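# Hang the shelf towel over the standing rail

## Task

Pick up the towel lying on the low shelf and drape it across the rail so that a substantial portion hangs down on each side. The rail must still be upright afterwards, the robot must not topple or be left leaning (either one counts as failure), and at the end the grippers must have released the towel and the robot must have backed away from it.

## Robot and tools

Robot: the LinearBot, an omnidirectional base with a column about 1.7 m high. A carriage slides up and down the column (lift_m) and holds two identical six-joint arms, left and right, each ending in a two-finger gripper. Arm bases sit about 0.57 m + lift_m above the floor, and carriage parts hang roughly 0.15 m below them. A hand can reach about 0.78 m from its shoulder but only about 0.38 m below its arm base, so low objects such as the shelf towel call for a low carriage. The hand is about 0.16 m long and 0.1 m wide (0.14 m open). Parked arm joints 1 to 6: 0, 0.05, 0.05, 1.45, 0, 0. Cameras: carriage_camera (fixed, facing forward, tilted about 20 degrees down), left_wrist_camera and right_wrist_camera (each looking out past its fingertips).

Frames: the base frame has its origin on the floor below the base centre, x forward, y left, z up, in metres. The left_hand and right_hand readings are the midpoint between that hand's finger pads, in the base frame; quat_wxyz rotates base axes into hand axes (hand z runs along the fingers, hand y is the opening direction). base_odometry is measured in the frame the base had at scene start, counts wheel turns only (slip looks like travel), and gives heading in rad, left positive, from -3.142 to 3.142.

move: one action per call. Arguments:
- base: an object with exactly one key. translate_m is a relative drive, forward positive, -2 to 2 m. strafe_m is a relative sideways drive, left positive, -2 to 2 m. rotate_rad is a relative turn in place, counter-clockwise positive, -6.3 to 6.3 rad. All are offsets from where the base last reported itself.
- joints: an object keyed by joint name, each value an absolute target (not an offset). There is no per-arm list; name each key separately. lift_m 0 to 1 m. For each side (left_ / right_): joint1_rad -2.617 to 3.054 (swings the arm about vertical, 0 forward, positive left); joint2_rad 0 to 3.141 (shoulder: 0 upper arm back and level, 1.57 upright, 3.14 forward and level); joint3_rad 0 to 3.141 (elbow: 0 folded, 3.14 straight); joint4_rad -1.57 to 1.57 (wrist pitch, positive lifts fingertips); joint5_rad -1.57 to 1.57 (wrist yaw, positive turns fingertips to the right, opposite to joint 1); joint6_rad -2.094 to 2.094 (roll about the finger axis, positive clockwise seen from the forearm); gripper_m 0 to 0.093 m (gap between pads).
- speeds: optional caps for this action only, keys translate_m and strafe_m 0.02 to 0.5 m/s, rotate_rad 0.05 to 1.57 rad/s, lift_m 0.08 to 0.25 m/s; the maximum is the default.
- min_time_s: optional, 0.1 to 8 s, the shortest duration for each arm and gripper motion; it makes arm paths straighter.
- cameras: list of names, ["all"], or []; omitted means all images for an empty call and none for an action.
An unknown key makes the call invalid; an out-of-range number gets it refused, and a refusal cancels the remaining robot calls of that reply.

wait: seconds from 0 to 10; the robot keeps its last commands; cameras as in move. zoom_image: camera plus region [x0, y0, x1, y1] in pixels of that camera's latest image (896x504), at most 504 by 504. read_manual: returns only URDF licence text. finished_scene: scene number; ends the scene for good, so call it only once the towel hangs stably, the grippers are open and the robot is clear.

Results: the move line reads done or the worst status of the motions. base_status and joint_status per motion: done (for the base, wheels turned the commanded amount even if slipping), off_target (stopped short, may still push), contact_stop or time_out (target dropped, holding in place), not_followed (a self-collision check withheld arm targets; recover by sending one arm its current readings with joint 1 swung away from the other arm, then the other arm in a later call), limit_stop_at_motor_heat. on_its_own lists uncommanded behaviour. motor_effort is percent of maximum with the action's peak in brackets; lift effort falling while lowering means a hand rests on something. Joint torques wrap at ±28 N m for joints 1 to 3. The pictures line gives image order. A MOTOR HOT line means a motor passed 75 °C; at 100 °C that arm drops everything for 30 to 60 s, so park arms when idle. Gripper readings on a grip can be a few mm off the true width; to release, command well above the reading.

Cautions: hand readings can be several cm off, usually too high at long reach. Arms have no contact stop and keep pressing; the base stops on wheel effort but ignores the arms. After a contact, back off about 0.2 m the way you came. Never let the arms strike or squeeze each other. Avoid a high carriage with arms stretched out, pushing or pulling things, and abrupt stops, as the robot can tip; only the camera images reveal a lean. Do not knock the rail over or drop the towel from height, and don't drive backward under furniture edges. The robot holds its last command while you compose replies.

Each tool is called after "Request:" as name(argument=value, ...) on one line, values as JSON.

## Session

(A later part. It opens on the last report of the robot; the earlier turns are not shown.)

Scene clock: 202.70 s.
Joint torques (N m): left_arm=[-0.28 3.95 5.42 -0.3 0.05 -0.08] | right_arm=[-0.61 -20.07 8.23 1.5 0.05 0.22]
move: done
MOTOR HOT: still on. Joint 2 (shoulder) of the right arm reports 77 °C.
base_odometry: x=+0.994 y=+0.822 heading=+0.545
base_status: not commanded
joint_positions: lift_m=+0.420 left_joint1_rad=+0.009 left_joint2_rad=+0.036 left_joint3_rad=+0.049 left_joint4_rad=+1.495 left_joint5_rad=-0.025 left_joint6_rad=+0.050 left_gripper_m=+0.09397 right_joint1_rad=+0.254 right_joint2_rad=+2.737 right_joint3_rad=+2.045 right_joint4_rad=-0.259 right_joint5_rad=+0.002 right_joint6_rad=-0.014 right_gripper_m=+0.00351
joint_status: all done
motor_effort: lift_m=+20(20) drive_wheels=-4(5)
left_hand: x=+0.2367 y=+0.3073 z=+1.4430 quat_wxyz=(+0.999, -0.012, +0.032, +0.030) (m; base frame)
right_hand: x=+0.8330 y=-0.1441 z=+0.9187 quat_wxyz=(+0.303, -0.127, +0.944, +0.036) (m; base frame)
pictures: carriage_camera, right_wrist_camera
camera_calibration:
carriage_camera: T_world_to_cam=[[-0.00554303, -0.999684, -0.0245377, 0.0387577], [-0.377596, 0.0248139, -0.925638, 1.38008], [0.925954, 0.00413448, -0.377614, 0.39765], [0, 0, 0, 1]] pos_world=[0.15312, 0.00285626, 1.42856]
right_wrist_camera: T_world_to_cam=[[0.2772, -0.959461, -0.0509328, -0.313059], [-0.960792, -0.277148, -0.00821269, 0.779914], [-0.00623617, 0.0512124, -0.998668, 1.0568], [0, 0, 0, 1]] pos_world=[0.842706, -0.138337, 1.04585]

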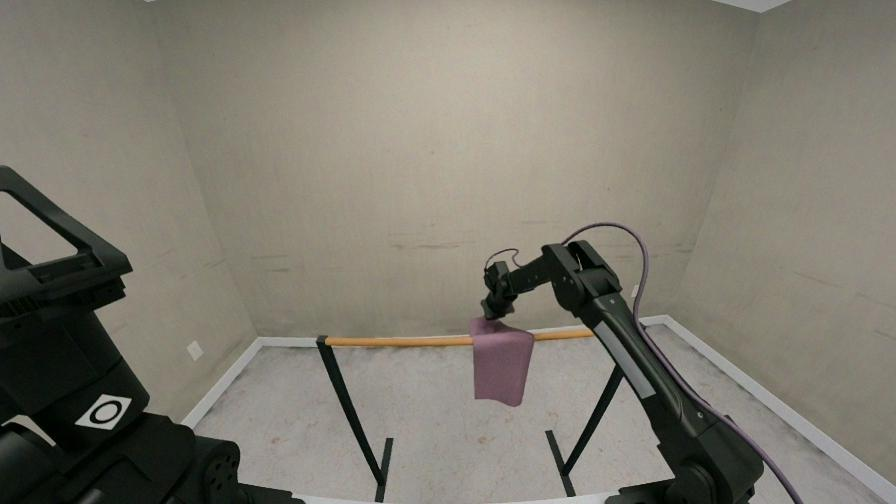

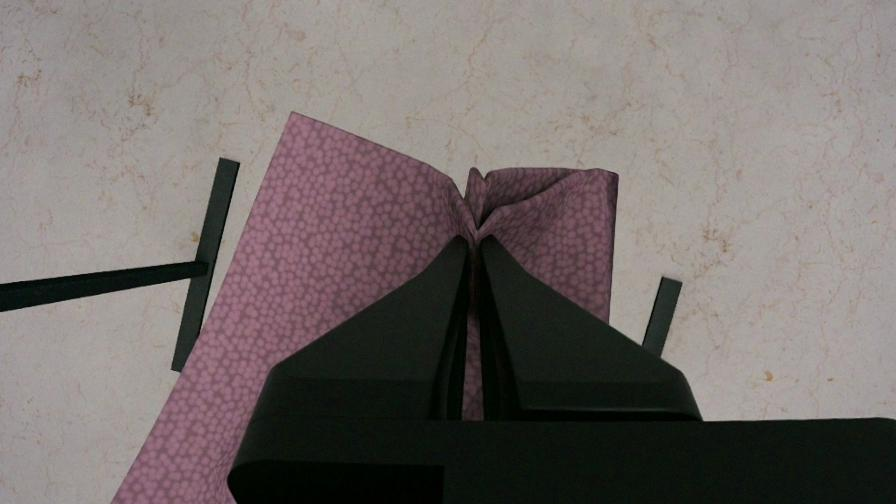

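Request:
move(base={"translate_m": -0.045}, speeds={"translate_m": 0.08})

Request:
move(joints={"right_gripper_m": 0.06}, min_time_s=1.5, cameras=["carriage_camera", "right_wrist_camera"])

Scene clock: 221.33 s.
Joint torques (N m): left_arm=[-0.34 3.88 5.53 -0.29 0.07 -0.07] | right_arm=[-0.51 -20.12 8.12 1.52 0.05 0.22]
move: done
MOTOR HOT: still on. Joint 2 (shoulder) of the right arm reports 80 °C.
base_odometry: x=+0.955 y=+0.799 heading=+0.545
base_status: done
joint_positions: lift_m=+0.420 left_joint1_rad=+0.009 left_joint2_rad=+0.036 left_joint3_rad=+0.049 left_joint4_rad=+1.495 left_joint5_rad=-0.025 left_joint6_rad=+0.050 left_gripper_m=+0.09397 right_joint1_rad=+0.253 right_joint2_rad=+2.737 right_joint3_rad=+2.045 right_joint4_rad=-0.258 right_joint5_rad=+0.002 right_joint6_rad=-0.014 right_gripper_m=+0.00351
joint_status: not commanded
motor_effort: lift_m=+20(20) drive_wheels=+1(11)
left_hand: x=+0.2369 y=+0.3073 z=+1.4430 quat_wxyz=(+0.999, -0.012, +0.032, +0.030) (m; base frame)
right_hand: x=+0.8334 y=-0.1445 z=+0.9189 quat_wxyz=(+0.303, -0.127, +0.944, +0.036) (m; base frame)
camera_calibration:
carriage_camera: T_world_to_cam=[[-0.00554303, -0.999684, -0.0245377, 0.0387577], [-0.377596, 0.0248139, -0.925638, 1.38008], [0.925954, 0.00413448, -0.377614, 0.39765], [0, 0, 0, 1]] pos_world=[0.15312, 0.00285626, 1.42856]
left_wrist_camera: T_world_to_cam=[[0.0816878, -0.996658, -0.000499975, 0.286348], [0.764284, 0.062964, -0.641798, 0.727644], [0.639685, 0.0520449, 0.766873, -1.15328], [0, 0, 0, 1]] pos_world=[0.158215, 0.299598, 1.35156]
right_wrist_camera: T_world_to_cam=[[0.276559, -0.959647, -0.0509174, -0.313026], [-0.960983, -0.276449, -0.00932584, 0.781512], [-0.00512654, 0.0515099, -0.998659, 1.05602], [0, 0, 0, 1]] pos_world=[0.843004, -0.138741, 1.04595]

Scene clock: 223.13 s.
Joint torques (N m): left_arm=[-0.34 3.85 5.49 -0.29 0.06 -0.05] | right_arm=[-0.55 -20.07 8.24 1.5 0.05 0.23]
move: done
MOTOR HOT: still on. Joint 2 (shoulder) of the right arm reports 81 °C.
base_odometry: x=+0.955 y=+0.799 heading=+0.545
base_status: not commanded
joint_positions: lift_m=+0.420 left_joint1_rad=+0.009 left_joint2_rad=+0.036 left_joint3_rad=+0.049 left_joint4_rad=+1.495 left_joint5_rad=-0.025 left_joint6_rad=+0.050 left_gripper_m=+0.09397 right_joint1_rad=+0.253 right_joint2_rad=+2.737 right_joint3_rad=+2.045 right_joint4_rad=-0.258 right_joint5_rad=+0.002 right_joint6_rad=-0.014 right_gripper_m=+0.05989
joint_status: all done
motor_effort: lift_m=+20(20) drive_wheels=+1(1)
left_hand: x=+0.2369 y=+0.3073 z=+1.4430 quat_wxyz=(+0.999, -0.012, +0.032, +0.030) (m; base frame)
right_hand: x=+0.8334 y=-0.1445 z=+0.9189 quat_wxyz=(+0.303, -0.127, +0.944, +0.036) (m; base frame)
pictures: carriage_camera, right_wrist_camera
camera_calibration:
carriage_camera: T_world_to_cam=[[-0.00554303, -0.999684, -0.0245377, 0.0387577], [-0.377596, 0.0248139, -0.925638, 1.38008], [0.925954, 0.00413448, -0.377614, 0.39765], [0, 0, 0, 1]] pos_world=[0.15312, 0.00285626, 1.42856]
right_wrist_camera: T_world_to_cam=[[0.276559, -0.959647, -0.0509174, -0.313026], [-0.960983, -0.276449, -0.00932584, 0.781512], [-0.00512654, 0.0515099, -0.998659, 1.05602], [0, 0, 0, 1]] pos_world=[0.843004, -0.138741, 1.04595]

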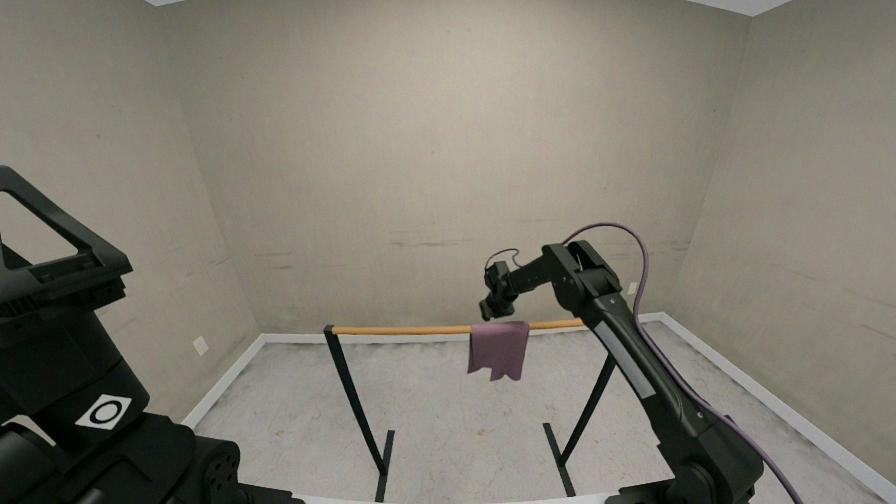

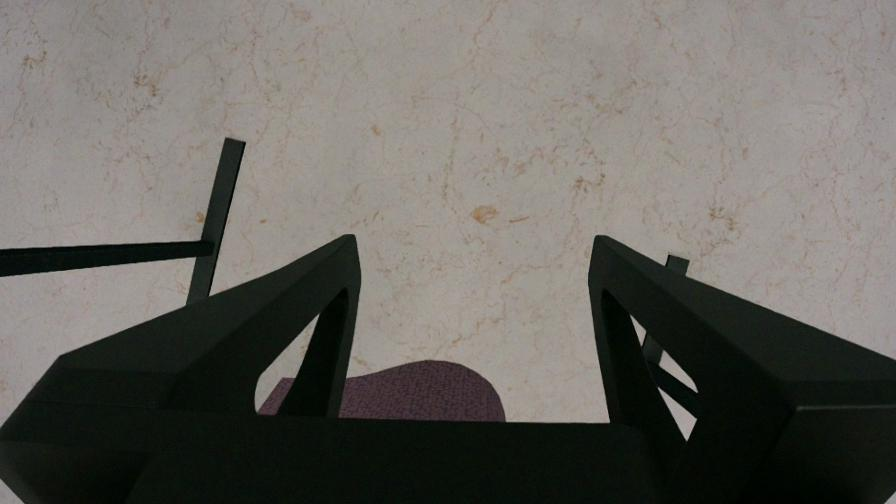

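Request:
move(joints={"lift_m": 0.69}, speeds={"lift_m": 0.2})

Request:
move(base={"translate_m": -0.6}, speeds={"translate_m": 0.25})

Request:
move(joints={"right_joint1_rad": 0, "right_joint2_rad": 0.05, "right_joint3_rad": 0.05, "right_joint4_rad": 1.45, "right_joint5_rad": 0, "right_joint6_rad": 0, "lift_m": 0.4}, min_time_s=2.5, cameras=["carriage_camera"])

Scene clock: 228.67 s.
Joint torques (N m): left_arm=[-0.27 3.86 5.5 -0.29 0.04 -0.07] | right_arm=[-0.53 -19.25 7.8 1.43 0.07 0.21]
move: done
MOTOR HOT: still on. Joint 2 (shoulder) of the right arm reports 82 °C.
base_odometry: x=+0.955 y=+0.799 heading=+0.545
base_status: not commanded
joint_positions: lift_m=+0.690 left_joint1_rad=+0.009 left_joint2_rad=+0.036 left_joint3_rad=+0.049 left_joint4_rad=+1.495 left_joint5_rad=-0.025 left_joint6_rad=+0.050 left_gripper_m=+0.09397 right_joint1_rad=+0.253 right_joint2_rad=+2.727 right_joint3_rad=+2.049 right_joint4_rad=-0.249 right_joint5_rad=+0.002 right_joint6_rad=-0.014 right_gripper_m=+0.05989
joint_status: all done
motor_effort: lift_m=+25(30) drive_wheels=+0(1)
left_hand: x=+0.2369 y=+0.3073 z=+1.7124 quat_wxyz=(+0.999, -0.012, +0.032, +0.030) (m; base frame)
right_hand: x=+0.8384 y=-0.1432 z=+1.1975 quat_wxyz=(+0.315, -0.126, +0.940, +0.037) (m; base frame)
camera_calibration:
carriage_camera: T_world_to_cam=[[-0.00554303, -0.999684, -0.0245377, 0.0453682], [-0.377596, 0.0248139, -0.925638, 1.62945], [0.925954, 0.00413448, -0.377614, 0.49938], [0, 0, 0, 1]] pos_world=[0.15312, 0.00285626, 1.69796]
left_wrist_camera: T_world_to_cam=[[0.0816878, -0.996658, -0.000499975, 0.286483], [0.764284, 0.062964, -0.641798, 0.900545], [0.639685, 0.0520449, 0.766873, -1.35987], [0, 0, 0, 1]] pos_world=[0.158215, 0.299598, 1.62096]
right_wrist_camera: T_world_to_cam=[[0.277694, -0.959355, -0.0502316, -0.300688], [-0.960505, -0.276301, -0.0329765, 0.817263], [0.0177572, 0.0574051, -0.998193, 1.3153], [0, 0, 0, 1]] pos_world=[0.845128, -0.138161, 1.32477]

Scene clock: 232.37 s.
Joint torques (N m): left_arm=[-0.28 3.84 5.48 -0.28 0.07 -0.07] | right_arm=[-0.54 -19.12 7.97 1.38 0.06 0.23]
move: done
MOTOR HOT: still on. Joint 2 (shoulder) of the right arm reports 81 °C.
base_odometry: x=+0.442 y=+0.488 heading=+0.545
base_status: done
joint_positions: lift_m=+0.690 left_joint1_rad=+0.009 left_joint2_rad=+0.036 left_joint3_rad=+0.049 left_joint4_rad=+1.495 left_joint5_rad=-0.025 left_joint6_rad=+0.050 left_gripper_m=+0.09397 right_joint1_rad=+0.253 right_joint2_rad=+2.727 right_joint3_rad=+2.049 right_joint4_rad=-0.248 right_joint5_rad=+0.002 right_joint6_rad=-0.014 right_gripper_m=+0.05989
joint_status: not commanded
motor_effort: lift_m=+25(25) drive_wheels=-1(14)
left_hand: x=+0.2369 y=+0.3073 z=+1.7124 quat_wxyz=(+0.999, -0.012, +0.032, +0.030) (m; base frame)
right_hand: x=+0.8385 y=-0.1434 z=+1.1975 quat_wxyz=(+0.315, -0.126, +0.940, +0.037) (m; base frame)
camera_calibration:
carriage_camera: T_world_to_cam=[[-0.00554303, -0.999684, -0.0245377, 0.0453682], [-0.377596, 0.0248139, -0.925638, 1.62945], [0.925954, 0.00413448, -0.377614, 0.49938], [0, 0, 0, 1]] pos_world=[0.15312, 0.00285626, 1.69796]
left_wrist_camera: T_world_to_cam=[[0.0816878, -0.996658, -0.000499975, 0.286483], [0.764284, 0.062964, -0.641798, 0.900545], [0.639685, 0.0520449, 0.766873, -1.35987], [0, 0, 0, 1]] pos_world=[0.158215, 0.299598, 1.62096]
right_wrist_camera: T_world_to_cam=[[0.277318, -0.959464, -0.0502307, -0.300703], [-0.960606, -0.275901, -0.0333757, 0.817945], [0.0181641, 0.0575076, -0.99818, 1.31497], [0, 0, 0, 1]] pos_world=[0.845228, -0.138463, 1.32478]

Scene clock: 235.23 s.
Joint torques (N m): left_arm=[-0.28 3.92 5.49 -0.3 0.05 -0.06] | right_arm=[-0.9 2.73 5 0.03 0.06 0.24]
move: done
MOTOR HOT: still on. Joint 2 (shoulder) of the right arm reports 80 °C.
base_odometry: x=+0.442 y=+0.488 heading=+0.545
base_status: not commanded
joint_positions: lift_m=+0.400 left_joint1_rad=+0.009 left_joint2_rad=+0.036 left_joint3_rad=+0.049 left_joint4_rad=+1.495 left_joint5_rad=-0.025 left_joint6_rad=+0.050 left_gripper_m=+0.09397 right_joint1_rad=+0.007 right_joint2_rad=+0.062 right_joint3_rad=+0.059 right_joint4_rad=+1.434 right_joint5_rad=+0.002 right_joint6_rad=-0.014 right_gripper_m=+0.05989
joint_status: all done
motor_effort: lift_m=+19(20) drive_wheels=+0(1)
left_hand: x=+0.2369 y=+0.3073 z=+1.4230 quat_wxyz=(+0.999, -0.012, +0.032, +0.030) (m; base frame)
right_hand: x=+0.2567 y=-0.3029 z=+1.4242 quat_wxyz=(+0.998, +0.000, +0.070, -0.004) (m; base frame)
pictures: carriage_camera
camera_calibration:
carriage_camera: T_world_to_cam=[[-0.00554303, -0.999684, -0.0245377, 0.038267], [-0.377596, 0.0248139, -0.925638, 1.36157], [0.925954, 0.00413448, -0.377614, 0.390098], [0, 0, 0, 1]] pos_world=[0.15312, 0.00285626, 1.40856]

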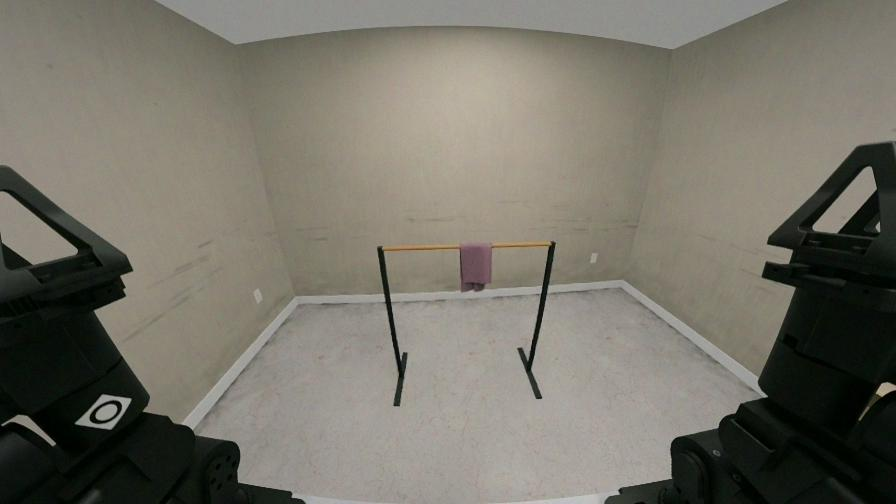

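Request:
zoom_image(camera="carriage_camera", region=[430, 225, 520, 315])

Scaled by 5.600 from the camera's 896x504 image, which has a finer 1280x720 frame.

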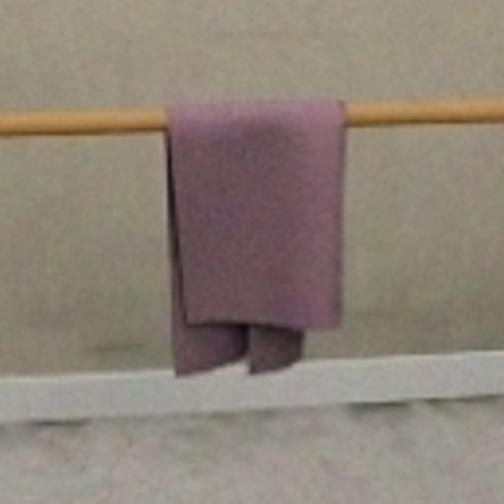

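Request:
wait(seconds=1, cameras=["carriage_camera"])

Request:
zoom_image(camera="carriage_camera", region=[430, 225, 520, 315])

Scene clock: 244.60 s.
Joint torques (N m): left_arm=[-0.25 3.84 5.5 -0.27 0.05 -0.08] | right_arm=[-0.88 2.71 4.97 0.03 0.05 0.23]
MOTOR HOT: cleared for the motors of the right arm.
base_odometry: x=+0.442 y=+0.488 heading=+0.545
base_status: not commanded
joint_positions: lift_m=+0.400 left_joint1_rad=+0.009 left_joint2_rad=+0.036 left_joint3_rad=+0.049 left_joint4_rad=+1.495 left_joint5_rad=-0.025 left_joint6_rad=+0.050 left_gripper_m=+0.09397 right_joint1_rad=+0.007 right_joint2_rad=+0.062 right_joint3_rad=+0.059 right_joint4_rad=+1.435 right_joint5_rad=+0.002 right_joint6_rad=-0.014 right_gripper_m=+0.05989
joint_status: all done
motor_effort: lift_m=+19(20) drive_wheels=+0(1)
left_hand: x=+0.2369 y=+0.3073 z=+1.4230 quat_wxyz=(+0.999, -0.012, +0.032, +0.030) (m; base frame)
right_hand: x=+0.2563 y=-0.3029 z=+1.4243 quat_wxyz=(+0.998, +0.000, +0.069, -0.004) (m; base frame)
wait: 1.00 s; at rest from the start
pictures: carriage_camera
camera_calibration:
carriage_camera: T_world_to_cam=[[-0.00554303, -0.999684, -0.0245377, 0.038267], [-0.377596, 0.0248139, -0.925638, 1.36157], [0.925954, 0.00413448, -0.377614, 0.390098], [0, 0, 0, 1]] pos_world=[0.15312, 0.00285626, 1.40856]

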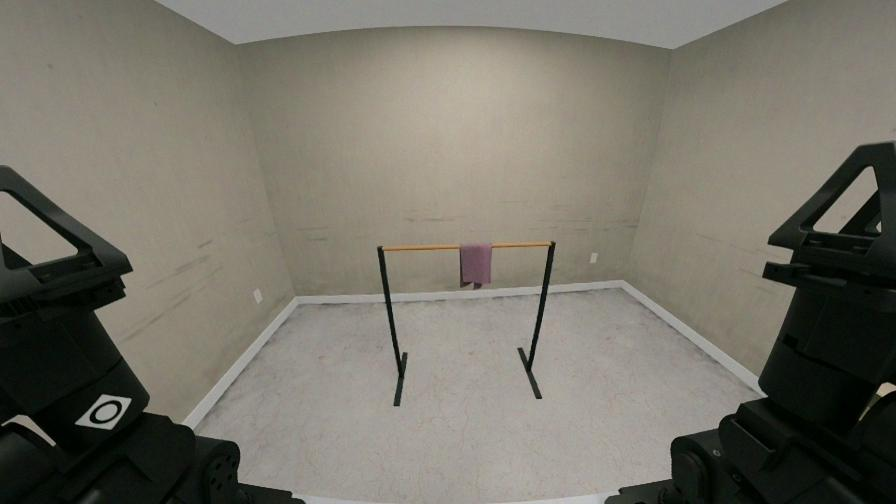

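Scaled by 5.600 from the camera's 896x504 image, which has a finer 1280x720 frame.

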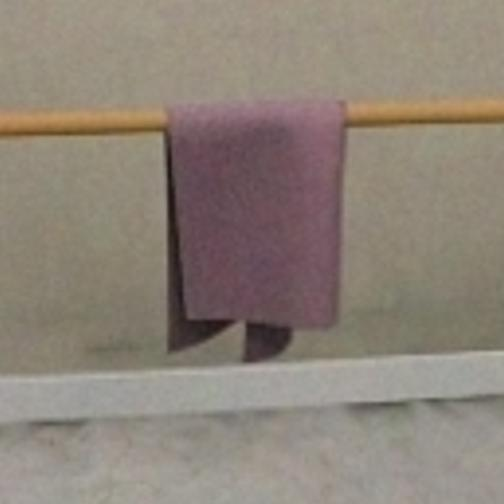

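Request:
finished_scene(scene=2)

The scene is finished: the task was done.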